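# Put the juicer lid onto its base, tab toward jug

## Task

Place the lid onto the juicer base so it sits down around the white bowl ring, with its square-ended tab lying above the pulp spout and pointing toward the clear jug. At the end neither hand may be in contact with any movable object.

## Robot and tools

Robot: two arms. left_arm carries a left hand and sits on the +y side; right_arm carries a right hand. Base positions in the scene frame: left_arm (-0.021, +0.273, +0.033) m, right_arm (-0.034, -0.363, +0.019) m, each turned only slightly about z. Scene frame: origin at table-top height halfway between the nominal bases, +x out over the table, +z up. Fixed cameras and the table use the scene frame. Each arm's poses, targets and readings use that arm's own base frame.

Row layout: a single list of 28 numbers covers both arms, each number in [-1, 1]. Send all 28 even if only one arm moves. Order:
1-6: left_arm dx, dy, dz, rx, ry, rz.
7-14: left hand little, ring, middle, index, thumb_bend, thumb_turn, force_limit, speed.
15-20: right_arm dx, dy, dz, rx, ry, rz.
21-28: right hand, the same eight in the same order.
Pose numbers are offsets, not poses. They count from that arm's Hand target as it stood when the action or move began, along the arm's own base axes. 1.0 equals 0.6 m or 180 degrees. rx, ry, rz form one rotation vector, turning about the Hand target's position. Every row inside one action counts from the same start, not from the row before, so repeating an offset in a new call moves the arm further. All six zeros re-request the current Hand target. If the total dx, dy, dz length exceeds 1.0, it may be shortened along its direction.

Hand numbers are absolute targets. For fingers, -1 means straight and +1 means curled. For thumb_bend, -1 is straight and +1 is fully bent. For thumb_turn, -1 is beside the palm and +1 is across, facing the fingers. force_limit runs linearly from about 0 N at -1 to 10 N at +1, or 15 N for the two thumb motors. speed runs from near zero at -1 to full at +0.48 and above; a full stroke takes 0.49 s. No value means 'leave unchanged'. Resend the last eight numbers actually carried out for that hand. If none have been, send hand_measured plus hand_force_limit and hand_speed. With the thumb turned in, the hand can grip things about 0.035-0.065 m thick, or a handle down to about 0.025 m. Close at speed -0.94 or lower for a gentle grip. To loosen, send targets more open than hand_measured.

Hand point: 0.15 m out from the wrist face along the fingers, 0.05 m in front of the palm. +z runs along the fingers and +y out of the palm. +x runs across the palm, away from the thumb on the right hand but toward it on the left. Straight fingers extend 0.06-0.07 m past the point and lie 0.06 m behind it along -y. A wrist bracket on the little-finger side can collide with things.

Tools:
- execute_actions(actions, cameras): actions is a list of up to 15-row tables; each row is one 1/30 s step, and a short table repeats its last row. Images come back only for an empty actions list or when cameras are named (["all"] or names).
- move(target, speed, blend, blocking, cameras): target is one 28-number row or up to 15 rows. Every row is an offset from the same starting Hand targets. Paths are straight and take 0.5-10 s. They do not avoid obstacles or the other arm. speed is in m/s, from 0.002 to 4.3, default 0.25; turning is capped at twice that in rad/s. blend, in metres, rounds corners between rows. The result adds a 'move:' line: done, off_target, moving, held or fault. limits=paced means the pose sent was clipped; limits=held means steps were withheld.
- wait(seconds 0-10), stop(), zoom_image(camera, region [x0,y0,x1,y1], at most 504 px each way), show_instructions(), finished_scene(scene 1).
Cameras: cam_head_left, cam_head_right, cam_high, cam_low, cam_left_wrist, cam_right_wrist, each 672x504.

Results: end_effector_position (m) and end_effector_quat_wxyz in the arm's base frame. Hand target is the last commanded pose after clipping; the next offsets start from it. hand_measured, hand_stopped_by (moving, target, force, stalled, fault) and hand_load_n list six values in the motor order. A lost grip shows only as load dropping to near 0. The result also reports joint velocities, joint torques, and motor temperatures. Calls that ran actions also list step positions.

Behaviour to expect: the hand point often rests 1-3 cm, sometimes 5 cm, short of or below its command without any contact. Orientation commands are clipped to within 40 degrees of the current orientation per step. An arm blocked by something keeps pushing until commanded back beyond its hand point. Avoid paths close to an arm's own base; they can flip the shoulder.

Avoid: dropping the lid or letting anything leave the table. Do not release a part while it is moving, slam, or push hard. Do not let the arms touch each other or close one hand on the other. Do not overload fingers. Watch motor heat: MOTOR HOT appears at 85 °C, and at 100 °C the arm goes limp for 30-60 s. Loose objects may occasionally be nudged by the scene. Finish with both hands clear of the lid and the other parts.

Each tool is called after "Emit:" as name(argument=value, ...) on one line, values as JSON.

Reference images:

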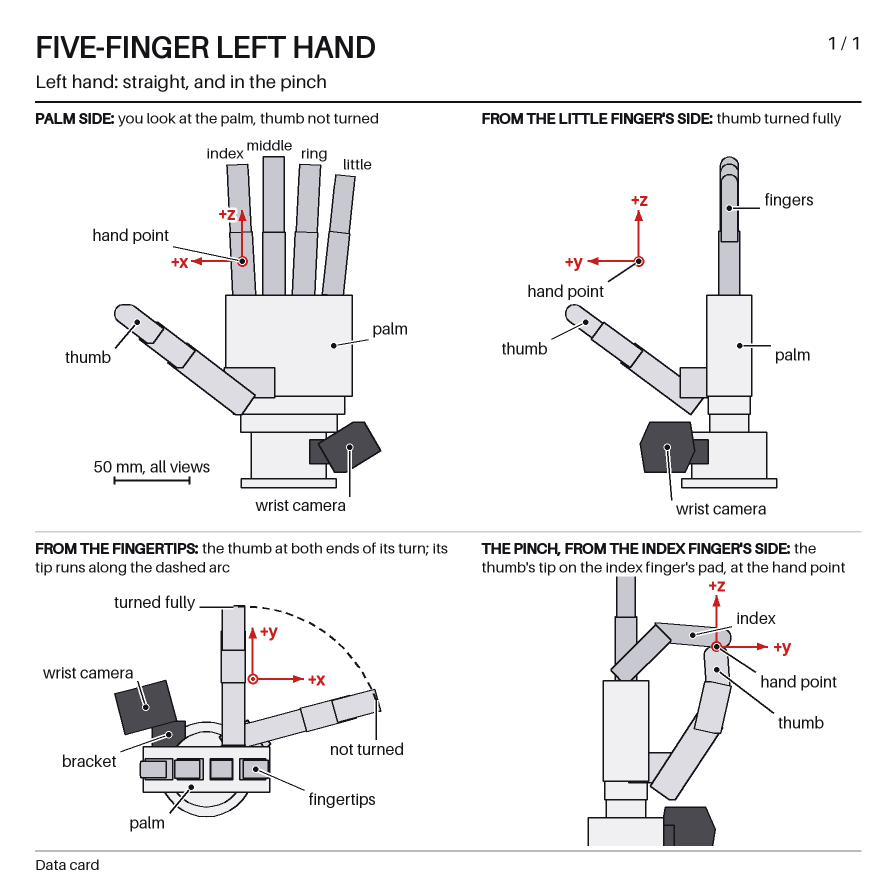

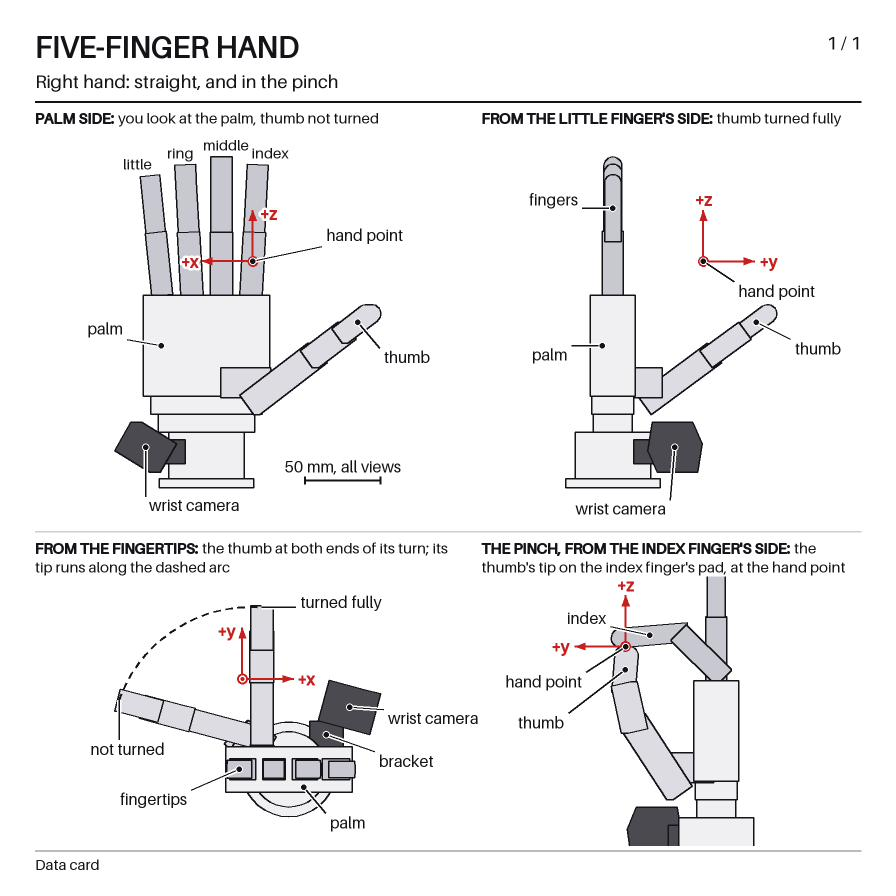

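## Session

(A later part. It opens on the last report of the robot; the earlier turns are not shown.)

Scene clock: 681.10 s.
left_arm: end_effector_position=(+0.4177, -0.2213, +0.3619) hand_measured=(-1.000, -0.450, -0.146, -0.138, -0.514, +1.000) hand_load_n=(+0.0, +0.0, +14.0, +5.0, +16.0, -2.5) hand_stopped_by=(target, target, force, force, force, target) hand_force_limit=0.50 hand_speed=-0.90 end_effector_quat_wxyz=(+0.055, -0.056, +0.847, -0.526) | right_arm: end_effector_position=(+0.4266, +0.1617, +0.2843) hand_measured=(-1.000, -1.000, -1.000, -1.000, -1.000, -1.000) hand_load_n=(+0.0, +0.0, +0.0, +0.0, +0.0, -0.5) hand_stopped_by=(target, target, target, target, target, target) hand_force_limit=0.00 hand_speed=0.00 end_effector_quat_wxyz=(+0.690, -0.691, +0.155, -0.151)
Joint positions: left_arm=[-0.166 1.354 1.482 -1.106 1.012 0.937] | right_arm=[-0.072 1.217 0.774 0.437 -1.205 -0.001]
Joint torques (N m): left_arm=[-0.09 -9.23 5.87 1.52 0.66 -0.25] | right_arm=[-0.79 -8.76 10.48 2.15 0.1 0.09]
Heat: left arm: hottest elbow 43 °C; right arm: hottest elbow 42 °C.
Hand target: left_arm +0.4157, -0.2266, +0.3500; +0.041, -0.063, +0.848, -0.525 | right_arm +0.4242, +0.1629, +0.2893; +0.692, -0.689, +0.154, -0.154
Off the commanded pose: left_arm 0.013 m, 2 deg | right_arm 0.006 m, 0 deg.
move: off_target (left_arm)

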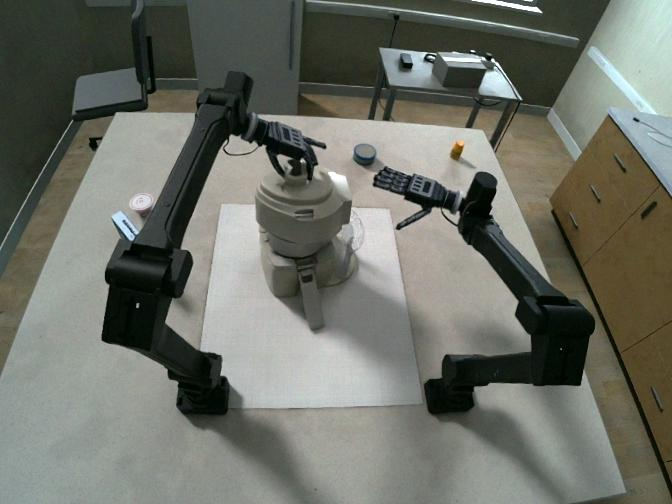

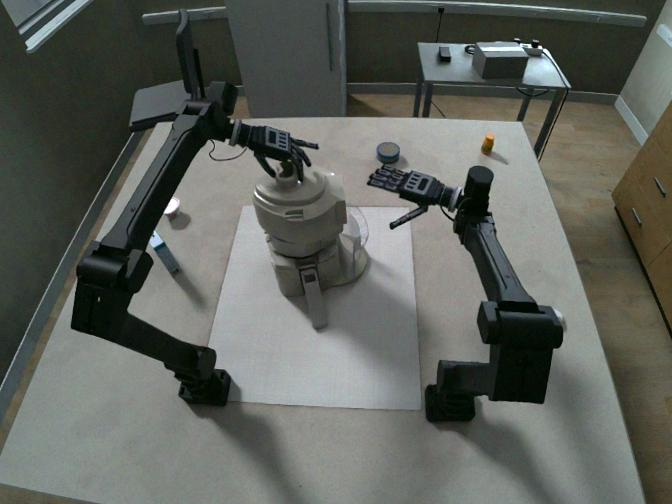

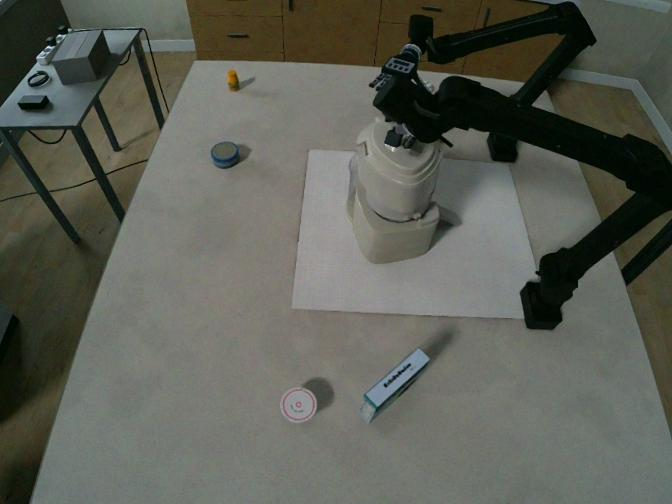

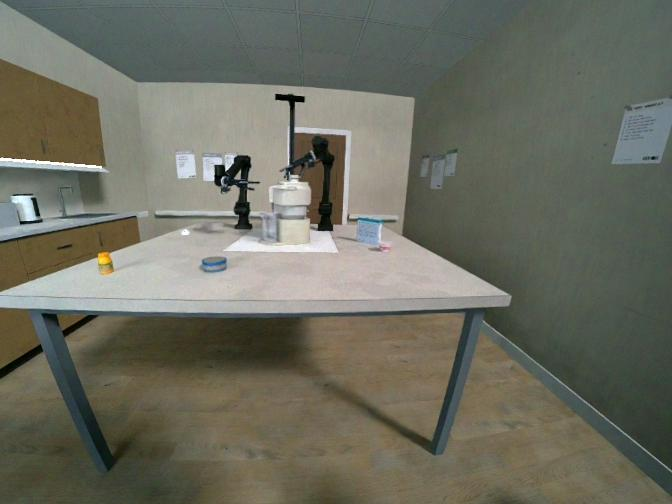

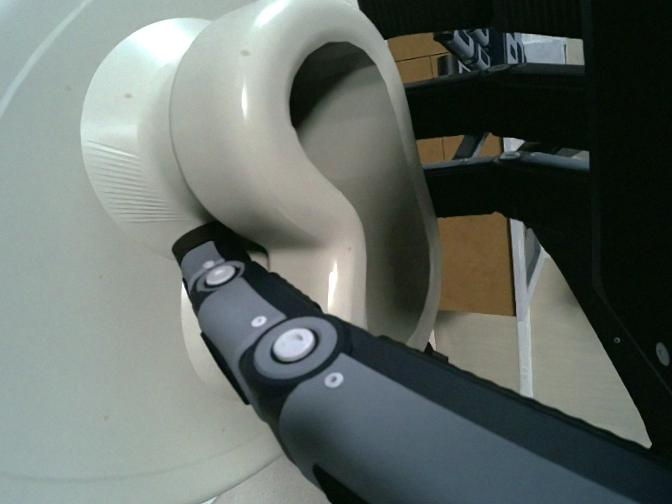

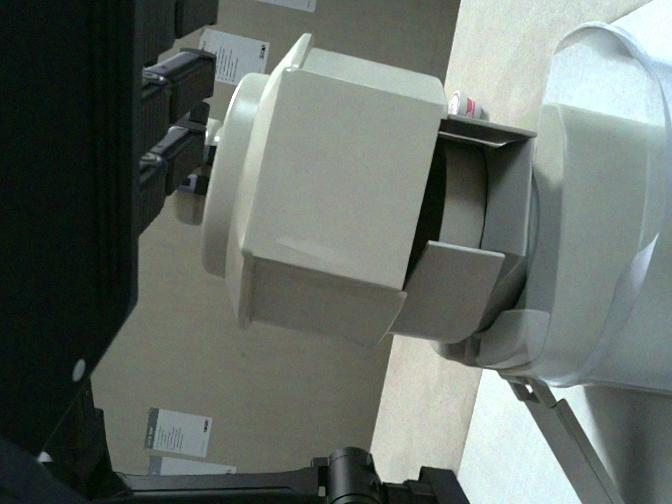

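Emit:
move(target=[[0.0, 0.0, 0.0550, 0.0, 0.0, 0.0, -1, -0.45, 0.45, 0.25, -0.25, 1, 0.5, -0.9, 0, 0, 0, 0, 0, 0, -1, -1, -1, -1, -1, -1, 0, 0], [0.020, 0.0, 0.0550, 0.0, 0.0, 0.014, -1, -0.45, 0.45, 0.25, -0.25, 1, 0.5, -0.9, 0, 0, 0, 0, 0, 0, -1, -1, -1, -1, -1, -1, 0, 0]], speed=0.04, cameras=["cam_low", "cam_right_wrist", "cam_left_wrist"])

Emit:
zoom_image(camera="cam_low", region=[256, 180, 320, 230])

Emit:
zoom_image(camera="cam_right_wrist", region=[190, 30, 560, 350])

Scene clock: 683.97 s.
left_arm: end_effector_position=(+0.4118, -0.2201, +0.3612) hand_measured=(-1.000, -0.450, -0.146, -0.138, -0.514, +1.000) hand_load_n=(+0.0, +0.0, +7.0, +5.5, +15.5, -2.0) hand_stopped_by=(target, target, force, force, force, target) hand_force_limit=0.50 hand_speed=-0.90 end_effector_quat_wxyz=(+0.028, -0.094, +0.850, -0.517) | right_arm: end_effector_position=(+0.4266, +0.1617, +0.2843) hand_measured=(-1.000, -1.000, -1.000, -1.000, -1.000, -1.000) hand_load_n=(+0.0, +0.0, +0.0, +0.0, +0.0, -0.5) hand_stopped_by=(target, target, target, target, target, target) hand_force_limit=0.00 hand_speed=0.00 end_effector_quat_wxyz=(+0.690, -0.691, +0.155, -0.151)
Joint positions: left_arm=[-0.166 1.362 1.495 -1.146 0.994 0.876] | right_arm=[-0.072 1.217 0.774 0.437 -1.205 -0.001]
Joint torques (N m): left_arm=[0.44 -9.41 11.26 1.99 0.5 -0.26] | right_arm=[-0.44 -8.94 10.45 2.17 0.1 0.11]
Heat: left arm: hottest elbow 43 °C; right arm: hottest elbow 42 °C.
Hand target: left_arm +0.4276, -0.2266, +0.3832; +0.052, -0.081, +0.846, -0.524 | right_arm +0.4242, +0.1629, +0.2893; +0.692, -0.689, +0.154, -0.154
Off the commanded pose: left_arm 0.028 m, 3 deg | right_arm 0.006 m, 0 deg.
move: off_target (left_arm)
Images, in order (width x height): cam_low 672x504, cam_left_wrist 672x504, cam_right_wrist 672x504.

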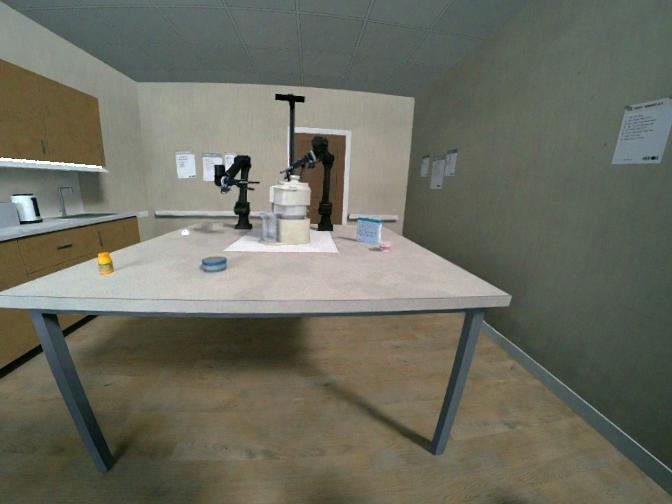

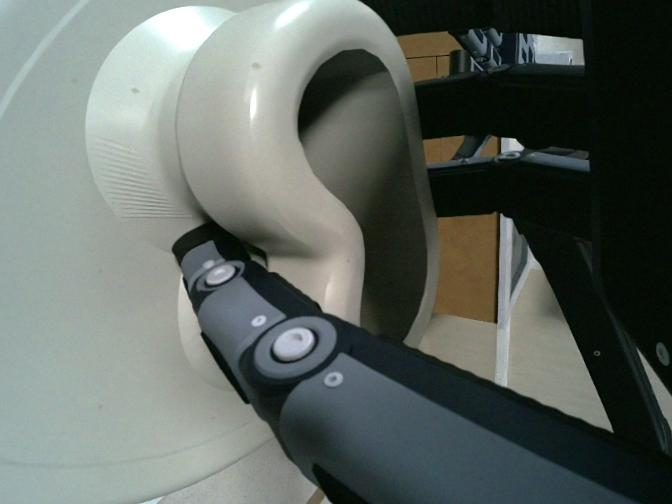

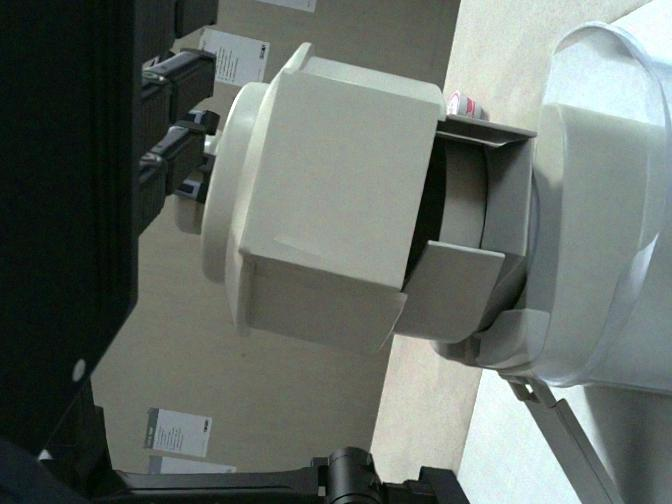

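Scaled by 7.875 from the camera's 672x504 image, which has a finer 960x720 frame.

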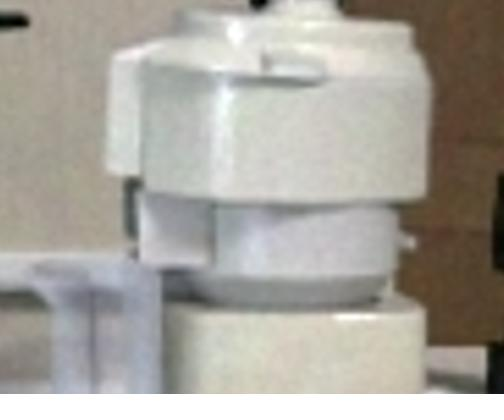

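Scaled by 1.362 from the camera's 672x504 image, which has a finer 960x720 frame.

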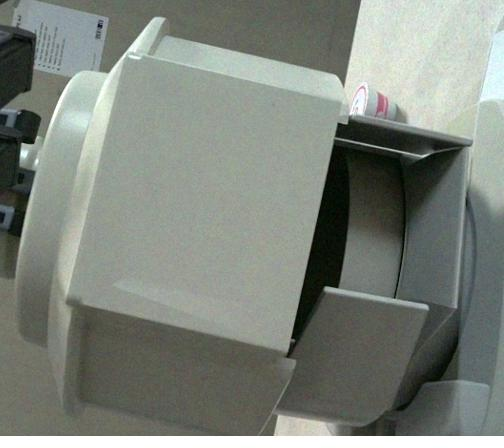

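Emit:
move(target=[0.0, 0.0, 0.0450, 0.0, 0.0, 0.0, -1, -0.45, 0.45, 0.25, -0.25, 1, 0.5, -0.9, 0, 0, 0, 0, 0, 0, -1, -1, -1, -1, -1, -1, 0, 0], speed=0.03, cameras=["cam_low", "cam_right_wrist", "cam_left_wrist"])

Emit:
zoom_image(camera="cam_low", region=[256, 180, 320, 230])

Emit:
zoom_image(camera="cam_right_wrist", region=[190, 30, 560, 350])

Scene clock: 685.73 s.
left_arm: end_effector_position=(+0.4231, -0.2203, +0.3748) hand_measured=(-1.000, -0.450, -0.146, -0.138, -0.514, +1.000) hand_load_n=(+0.0, +0.0, +6.5, +6.5, +14.5, +0.5) hand_stopped_by=(target, target, force, force, force, target) hand_force_limit=0.50 hand_speed=-0.90 end_effector_quat_wxyz=(+0.030, -0.099, +0.852, -0.513) | right_arm: end_effector_position=(+0.4266, +0.1617, +0.2843) hand_measured=(-1.000, -1.000, -1.000, -1.000, -1.000, -1.000) hand_load_n=(-0.5, +0.0, +0.0, +0.0, +0.0, -0.5) hand_stopped_by=(target, target, target, target, target, target) hand_force_limit=0.00 hand_speed=0.00 end_effector_quat_wxyz=(+0.690, -0.691, +0.155, -0.151)
Joint positions: left_arm=[-0.166 1.395 1.567 -1.185 0.98 0.869] | right_arm=[-0.072 1.217 0.774 0.437 -1.205 -0.001]
Joint torques (N m): left_arm=[0.32 -10.87 12.1 0.83 1.1 -0.21] | right_arm=[-0.67 -9.11 10.5 2.09 0.11 0.1]
Heat: left arm: hottest elbow 43 °C; right arm: hottest elbow 42 °C.
Hand target: left_arm +0.4276, -0.2266, +0.4100; +0.052, -0.082, +0.846, -0.524 | right_arm +0.4242, +0.1629, +0.2893; +0.692, -0.689, +0.154, -0.154
Off the commanded pose: left_arm 0.036 m, 4 deg | right_arm 0.006 m, 0 deg.
move: off_target (left_arm)
Images, in order (width x height): cam_low 672x504, cam_left_wrist 672x504, cam_right_wrist 672x504.

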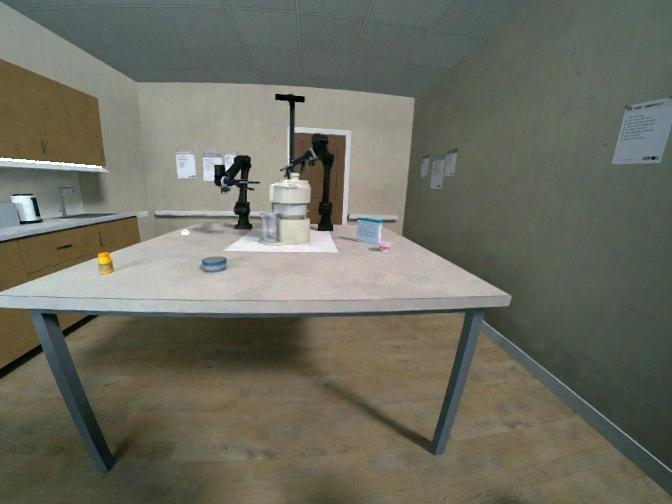

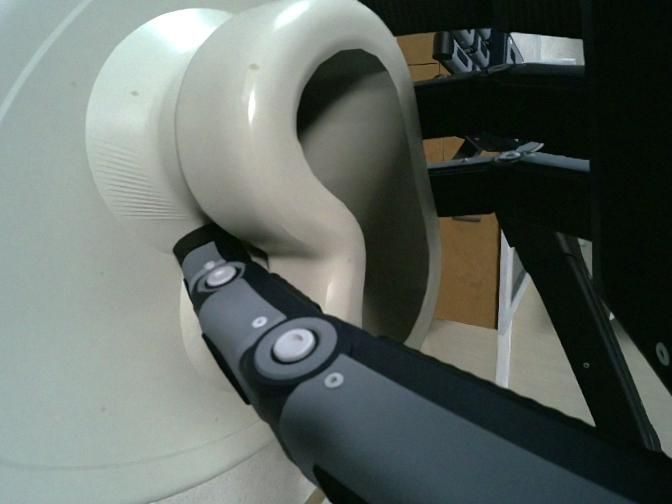

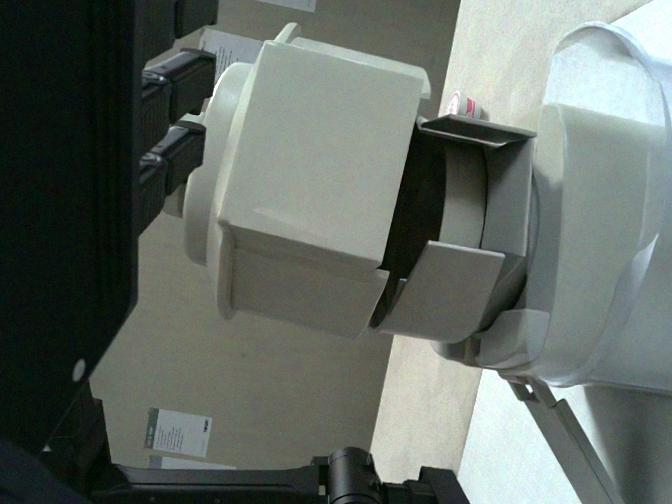

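Scaled by 7.875 from the camera's 672x504 image, which has a finer 960x720 frame.

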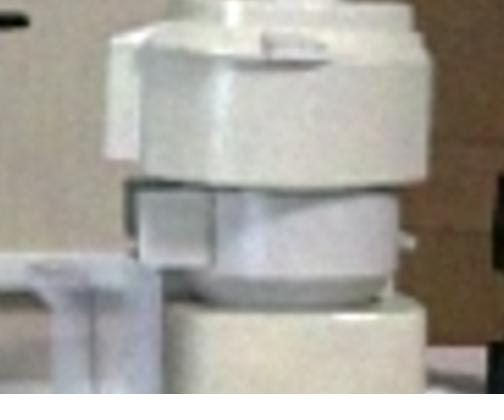

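Scaled by 1.362 from the camera's 672x504 image, which has a finer 960x720 frame.

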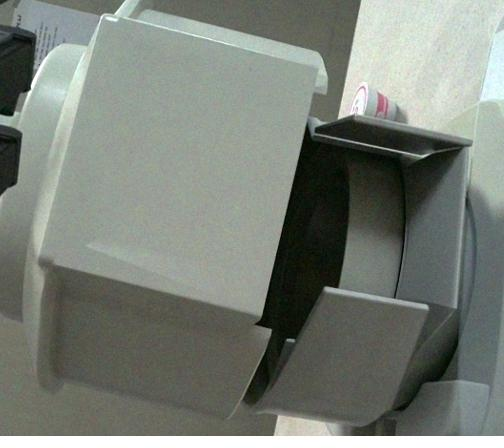

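Emit:
move(target=[-0.0130, 0.0, -0.0100, 0.0, -0.0280, 0.0, -1, -0.45, 0.45, 0.25, -0.25, 1, 0.5, -0.9, 0, 0, 0, 0, 0, 0, -1, -1, -1, -1, -1, -1, 0, 0], speed=0.03, cameras=["cam_low", "cam_right_wrist"])

Emit:
zoom_image(camera="cam_low", region=[256, 180, 320, 230])

Emit:
zoom_image(camera="cam_right_wrist", region=[190, 30, 560, 350])

Scene clock: 687.97 s.
left_arm: end_effector_position=(+0.4268, -0.2210, +0.3790) hand_measured=(-1.000, -0.450, -0.146, -0.138, -0.514, +1.000) hand_load_n=(+0.0, +0.0, +6.5, +6.5, +14.5, +1.0) hand_stopped_by=(target, target, force, force, force, target) hand_force_limit=0.50 hand_speed=-0.90 end_effector_quat_wxyz=(+0.065, -0.081, +0.850, -0.516) | right_arm: end_effector_position=(+0.4266, +0.1617, +0.2843) hand_measured=(-1.000, -1.000, -1.000, -1.000, -1.000, -1.000) hand_load_n=(+0.0, +0.0, +0.0, +0.0, +0.0, +0.0) hand_stopped_by=(target, target, target, target, target, target) hand_force_limit=0.00 hand_speed=0.00 end_effector_quat_wxyz=(+0.690, -0.691, +0.155, -0.151)
Joint positions: left_arm=[-0.171 1.362 1.538 -1.111 0.963 0.869] | right_arm=[-0.072 1.217 0.774 0.437 -1.205 -0.001]
Joint torques (N m): left_arm=[0.03 -12.69 8.02 2.1 1.03 -0.12] | right_arm=[-0.73 -8.53 10.43 2.22 0.13 0.12]
Heat: left arm: hottest elbow 43 °C; right arm: hottest elbow 42 °C.
Hand target: left_arm +0.4197, -0.2267, +0.4041; +0.089, -0.058, +0.843, -0.527 | right_arm +0.4242, +0.1629, +0.2893; +0.692, -0.689, +0.154, -0.154
Off the commanded pose: left_arm 0.027 m, 4 deg | right_arm 0.006 m, 0 deg.
move: off_target (left_arm)
Images, in order (width x height): cam_low 672x504, cam_right_wrist 672x504.

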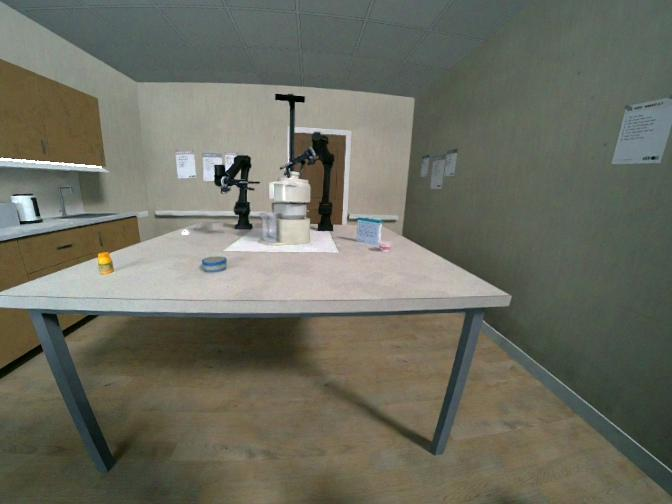

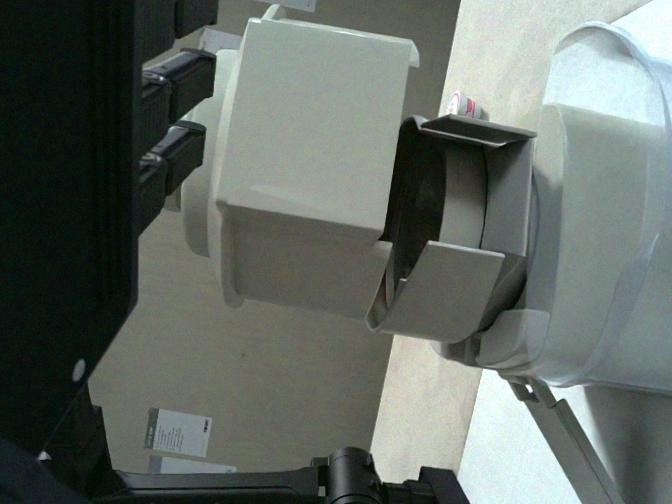

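Scaled by 7.875 from the camera's 672x504 image, which has a finer 960x720 frame.

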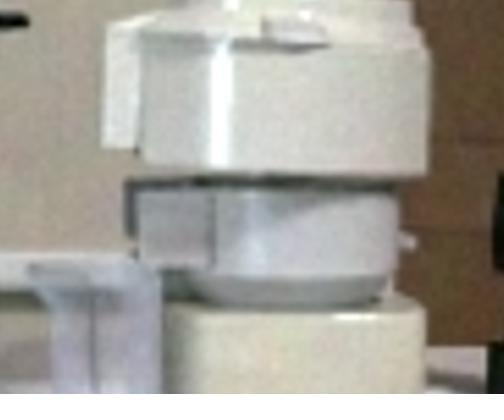

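Scaled by 1.362 from the camera's 672x504 image, which has a finer 960x720 frame.

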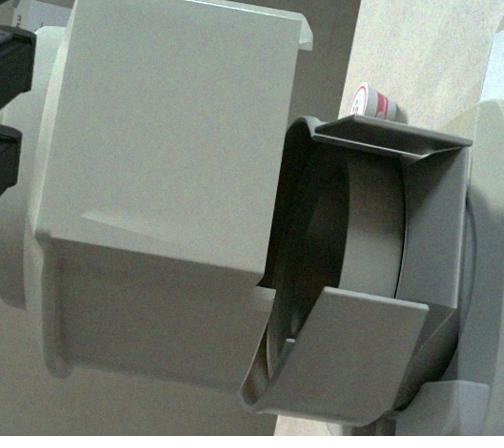

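Emit:
wait(seconds=0.1, cameras=["cam_high", "cam_head_left", "cam_head_right"])

Emit:
zoom_image(camera="cam_high", region=[345, 110, 465, 230])

Emit:
zoom_image(camera="cam_head_left", region=[245, 150, 365, 290])

Emit:
zoom_image(camera="cam_head_right", region=[245, 150, 365, 290])

Scene clock: 692.03 s.
left_arm: end_effector_position=(+0.4268, -0.2210, +0.3790) hand_measured=(-1.000, -0.450, -0.146, -0.138, -0.514, +1.000) hand_load_n=(+0.0, +0.0, +7.0, +6.5, +14.5, +0.5) hand_stopped_by=(target, target, force, force, force, target) hand_force_limit=0.50 hand_speed=-0.90 end_effector_quat_wxyz=(+0.065, -0.081, +0.850, -0.516) | right_arm: end_effector_position=(+0.4266, +0.1617, +0.2843) hand_measured=(-1.000, -1.000, -1.000, -1.000, -1.000, -1.000) hand_load_n=(+0.0, +0.0, -0.5, +0.0, +0.0, +0.0) hand_stopped_by=(target, target, target, target, target, target) hand_force_limit=0.00 hand_speed=0.00 end_effector_quat_wxyz=(+0.690, -0.691, +0.155, -0.151)
Joint positions: left_arm=[-0.171 1.362 1.538 -1.111 0.963 0.869] | right_arm=[-0.072 1.217 0.774 0.437 -1.205 -0.001]
Joint torques (N m): left_arm=[-0.21 -12.98 8.08 2.02 1.02 -0.14] | right_arm=[-0.44 -8.88 10.52 2.04 0.1 0.11]
Heat: left arm: hottest elbow 43 °C; right arm: hottest elbow 42 °C.
Hand target: left_arm +0.4197, -0.2267, +0.4041; +0.089, -0.058, +0.843, -0.527 | right_arm +0.4242, +0.1629, +0.2893; +0.692, -0.689, +0.154, -0.154
Off the commanded pose: left_arm 0.027 m, 4 deg | right_arm 0.006 m, 0 deg.
wait: 0.10 s; at rest from the start
Images, in order (width x height): cam_head_left 672x504, cam_head_right 672x504, cam_high 672x504.

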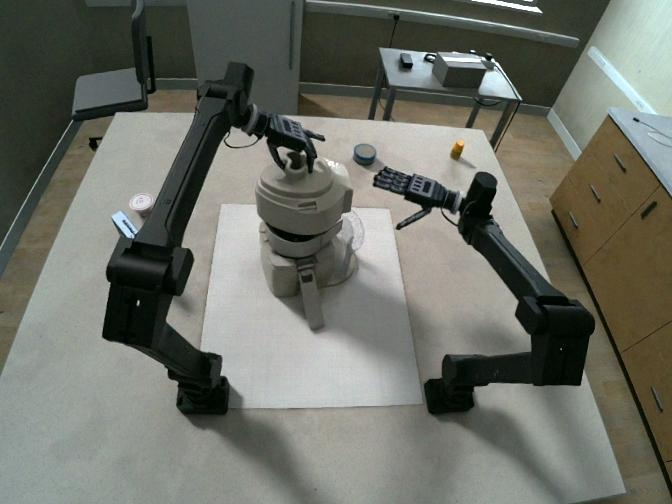

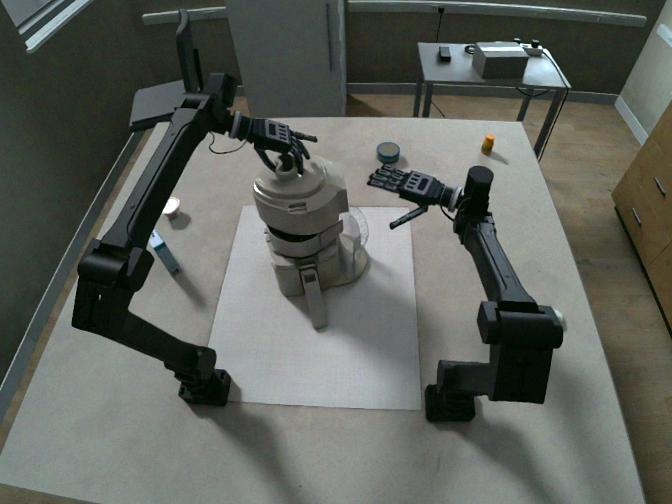

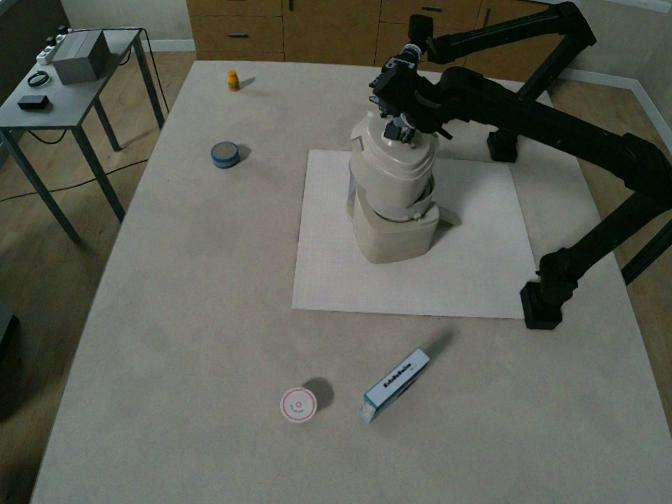

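Scaled by 4.200 from the camera's 672x504 image, which has a finer 960x720 frame.

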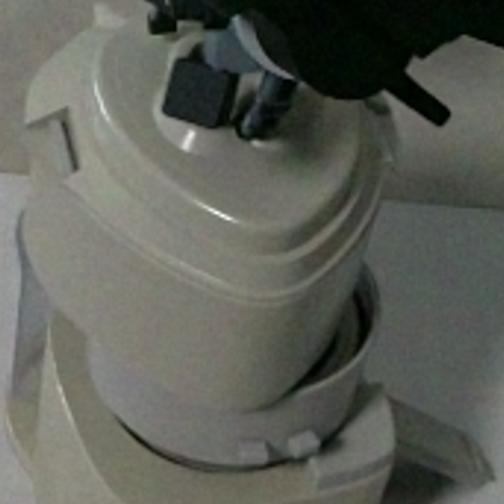

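Scaled by 3.600 from the camera's 672x504 image, which has a finer 960x720 frame.

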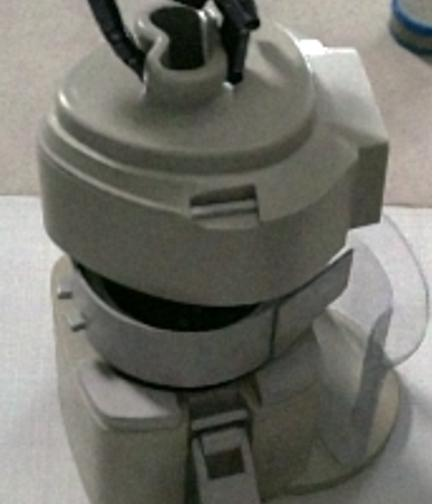

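Scaled by 3.600 from the camera's 672x504 image, which has a finer 960x720 frame.

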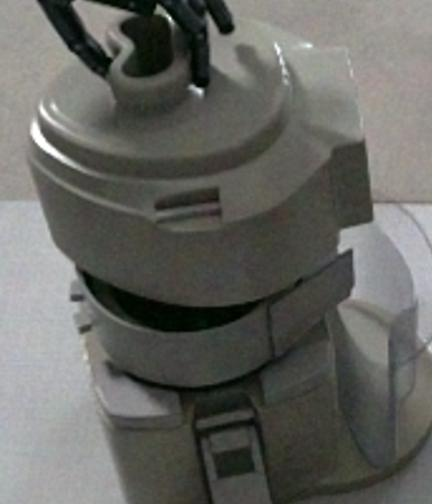

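Emit:
move(target=[-0.0420, 0.002, 0.0130, 0.0, 0.0060, 0.0556, -1, -0.45, 0.45, 0.25, -0.25, 1, 0.5, -0.9, 0, 0, 0, 0, 0, 0, -1, -1, -1, -1, -1, -1, 0, 0], speed=0.04, cameras=["cam_low", "cam_right_wrist", "cam_high", "cam_left_wrist"])

Emit:
zoom_image(camera="cam_low", region=[256, 180, 320, 230])

Emit:
zoom_image(camera="cam_right_wrist", region=[160, 0, 560, 350])

Emit:
zoom_image(camera="cam_high", region=[345, 110, 465, 230])

Scene clock: 695.53 s.
left_arm: end_effector_position=(+0.4005, -0.2195, +0.3877) hand_measured=(-1.000, -0.450, -0.146, -0.138, -0.514, +1.000) hand_load_n=(+0.0, +0.0, +6.5, +6.5, +14.5, +0.5) hand_stopped_by=(target, target, force, force, force, target) hand_force_limit=0.50 hand_speed=-0.90 end_effector_quat_wxyz=(+0.107, -0.152, +0.845, -0.502) | right_arm: end_effector_position=(+0.4266, +0.1617, +0.2843) hand_measured=(-1.000, -1.000, -1.000, -1.000, -1.000, -1.000) hand_load_n=(+0.0, +0.0, -0.5, +0.0, +0.0, +0.0) hand_stopped_by=(target, target, target, target, target, target) hand_force_limit=0.00 hand_speed=0.00 end_effector_quat_wxyz=(+0.690, -0.691, +0.155, -0.151)
Joint positions: left_arm=[-0.202 1.215 1.415 -0.968 0.82 0.648] | right_arm=[-0.072 1.217 0.774 0.437 -1.205 -0.001]
Joint torques (N m): left_arm=[-0.21 -10.52 8.25 2.47 0.75 -0.27] | right_arm=[-0.03 -8.76 10.61 2.19 0.09 0.09]
Heat: left arm: hottest elbow 43 °C; right arm: hottest elbow 42 °C.
Hand target: left_arm +0.3946, -0.2254, +0.4119; +0.127, -0.137, +0.835, -0.517 | right_arm +0.4242, +0.1629, +0.2893; +0.692, -0.689, +0.154, -0.154
Off the commanded pose: left_arm 0.026 m, 4 deg | right_arm 0.006 m, 0 deg.
move: off_target (left_arm)
Images, in order (width x height): cam_high 672x504, cam_low 672x504, cam_left_wrist 672x504, cam_right_wrist 672x504.

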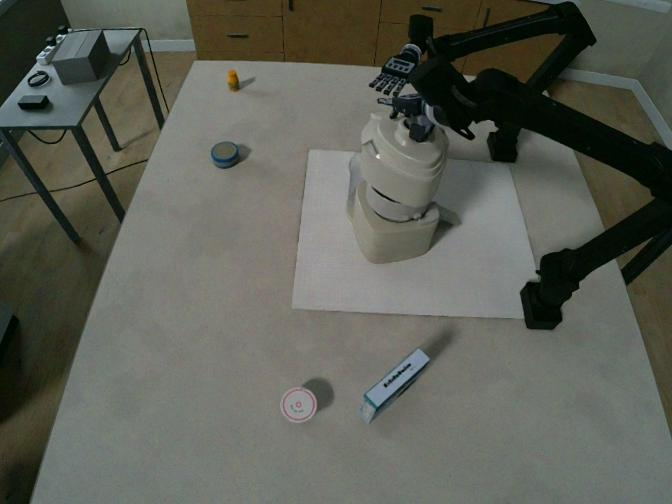

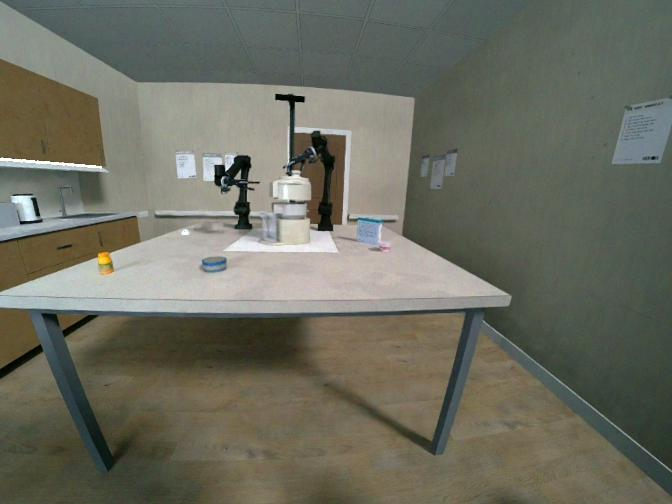

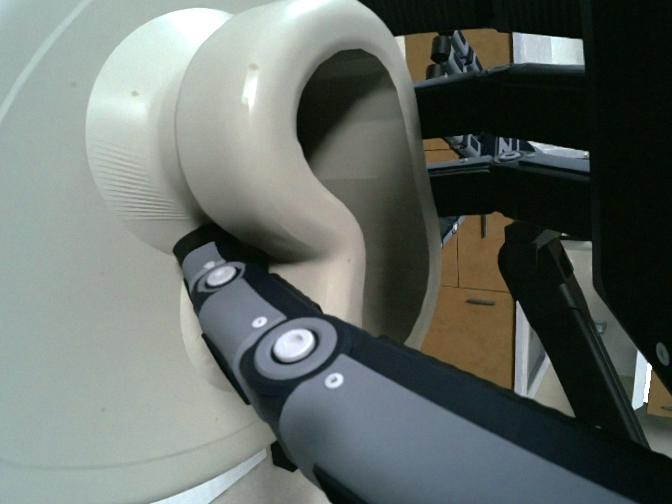

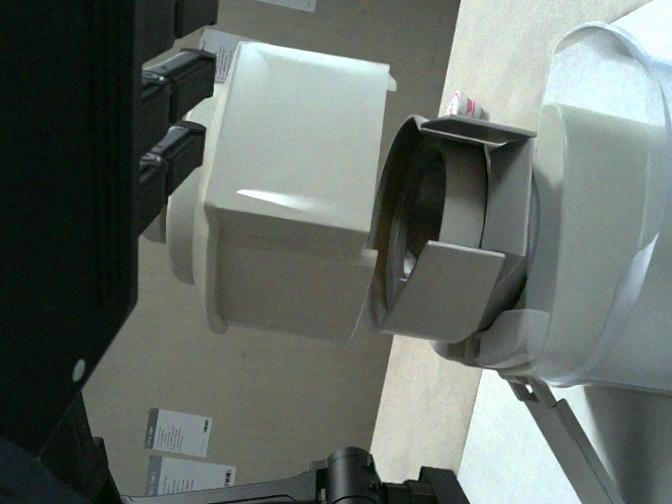

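Scaled by 7.875 from the camera's 672x504 image, which has a finer 960x720 frame.

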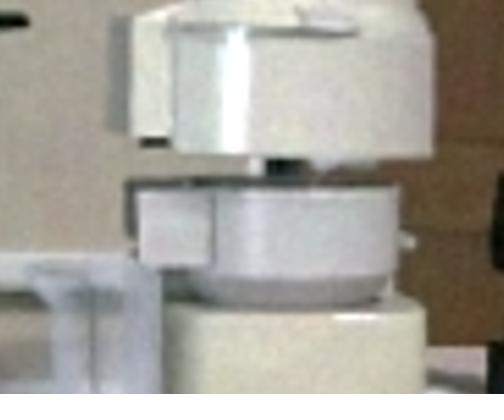

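Scaled by 1.260 from the camera's 672x504 image, which has a finer 960x720 frame.

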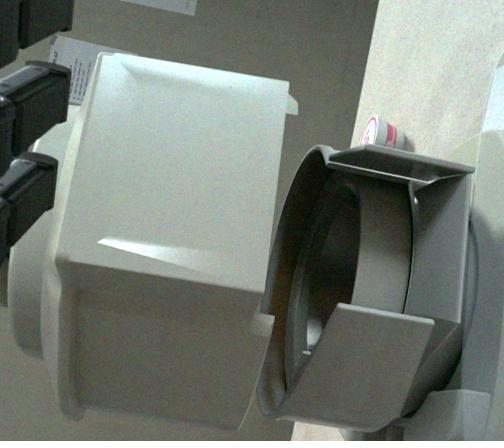

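Scaled by 4.200 from the camera's 672x504 image, which has a finer 960x720 frame.

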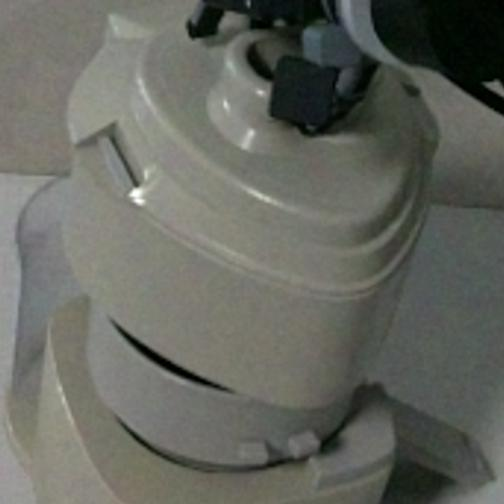

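Emit:
move(target=[0.0, 0.0, -0.0580, 0.0, 0.0110, 0.0, -1, -0.45, 0.45, 0.25, -0.25, 1, 0.5, -0.9, 0, 0, 0, 0, 0, 0, -1, -1, -1, -1, -1, -1, 0, 0], speed=0.03, cameras=["cam_low", "cam_right_wrist", "cam_high", "cam_left_wrist"])

Emit:
zoom_image(camera="cam_low", region=[256, 180, 320, 230])

Emit:
zoom_image(camera="cam_right_wrist", region=[160, 0, 560, 350])

Emit:
zoom_image(camera="cam_high", region=[345, 110, 465, 230])

Scene clock: 697.87 s.
left_arm: end_effector_position=(+0.3988, -0.2197, +0.3522) hand_measured=(-1.000, -0.450, -0.146, -0.138, -0.514, +1.000) hand_load_n=(+0.0, +0.0, +7.0, +6.5, +14.5, +0.5) hand_stopped_by=(target, target, force, force, force, target) hand_force_limit=0.50 hand_speed=-0.90 end_effector_quat_wxyz=(+0.094, -0.160, +0.847, -0.498) | right_arm: end_effector_position=(+0.4266, +0.1617, +0.2843) hand_measured=(-1.000, -1.000, -1.000, -1.000, -1.000, -1.000) hand_load_n=(+0.0, +0.0, +0.0, +0.0, +0.0, +0.0) hand_stopped_by=(target, target, target, target, target, target) hand_force_limit=0.00 hand_speed=0.00 end_effector_quat_wxyz=(+0.690, -0.691, +0.155, -0.151)
Joint positions: left_arm=[-0.202 1.214 1.327 -0.911 0.823 0.643] | right_arm=[-0.072 1.217 0.774 0.437 -1.205 -0.001]
Joint torques (N m): left_arm=[0.03 -10.34 8.43 2.37 0.96 -0.29] | right_arm=[-0.5 -8.76 10.56 2.13 0.12 0.11]
Heat: left arm: hottest elbow 42 °C; right arm: hottest elbow 42 °C.
Hand target: left_arm +0.3947, -0.2254, +0.3770; +0.113, -0.146, +0.837, -0.515 | right_arm +0.4242, +0.1629, +0.2893; +0.692, -0.689, +0.154, -0.154
Off the commanded pose: left_arm 0.026 m, 4 deg | right_arm 0.006 m, 0 deg.
move: off_target (left_arm)
Images, in order (width x height): cam_high 672x504, cam_low 672x504, cam_left_wrist 672x504, cam_right_wrist 672x504.

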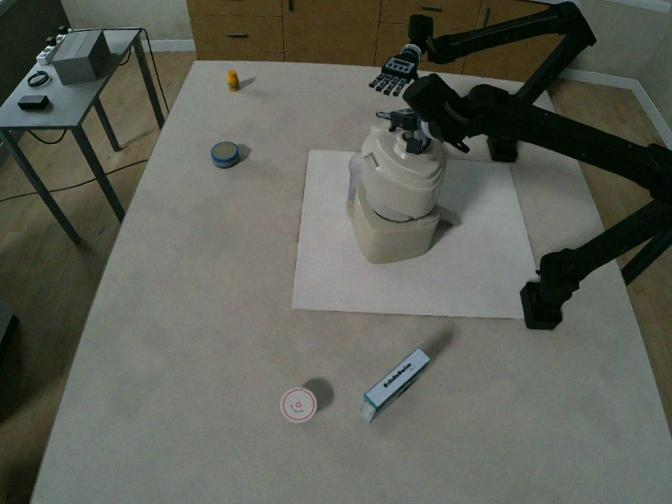

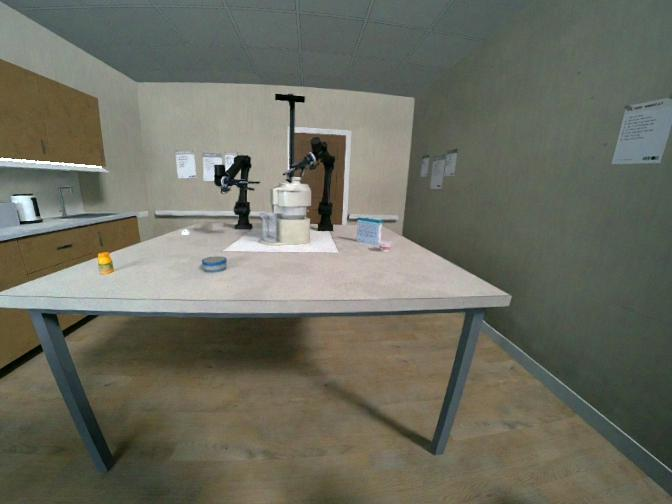

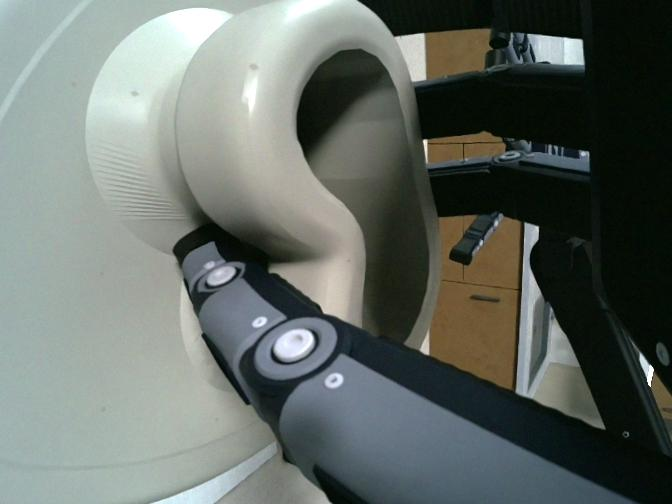

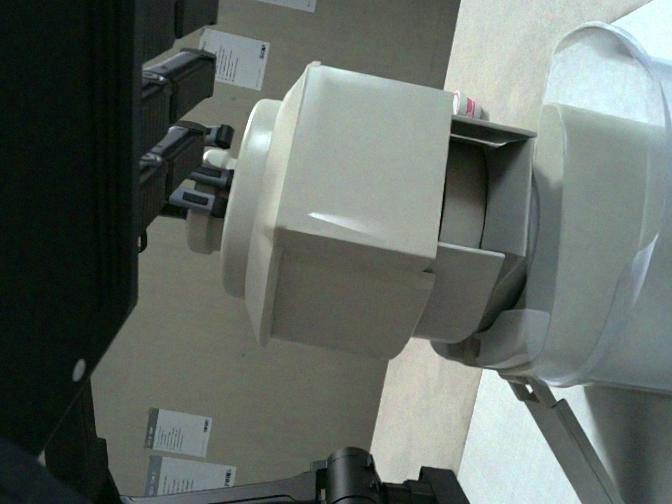

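Scaled by 7.875 from the camera's 672x504 image, which has a finer 960x720 frame.

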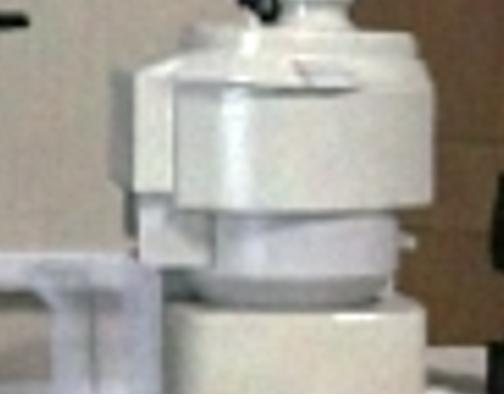

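Scaled by 1.260 from the camera's 672x504 image, which has a finer 960x720 frame.

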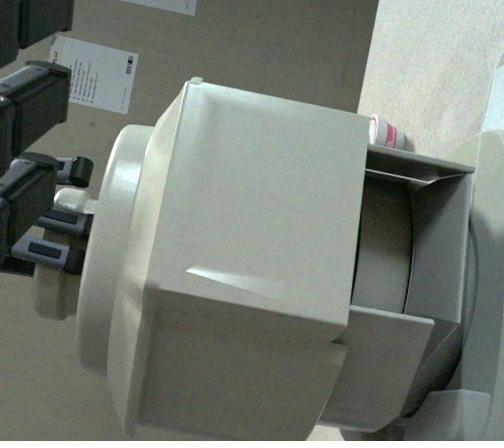

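Scaled by 4.200 from the camera's 672x504 image, which has a finer 960x720 frame.

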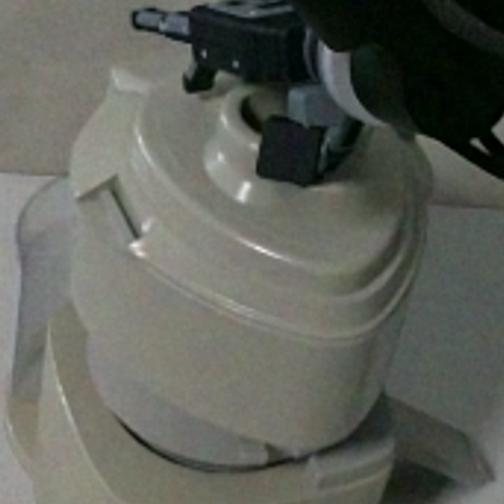

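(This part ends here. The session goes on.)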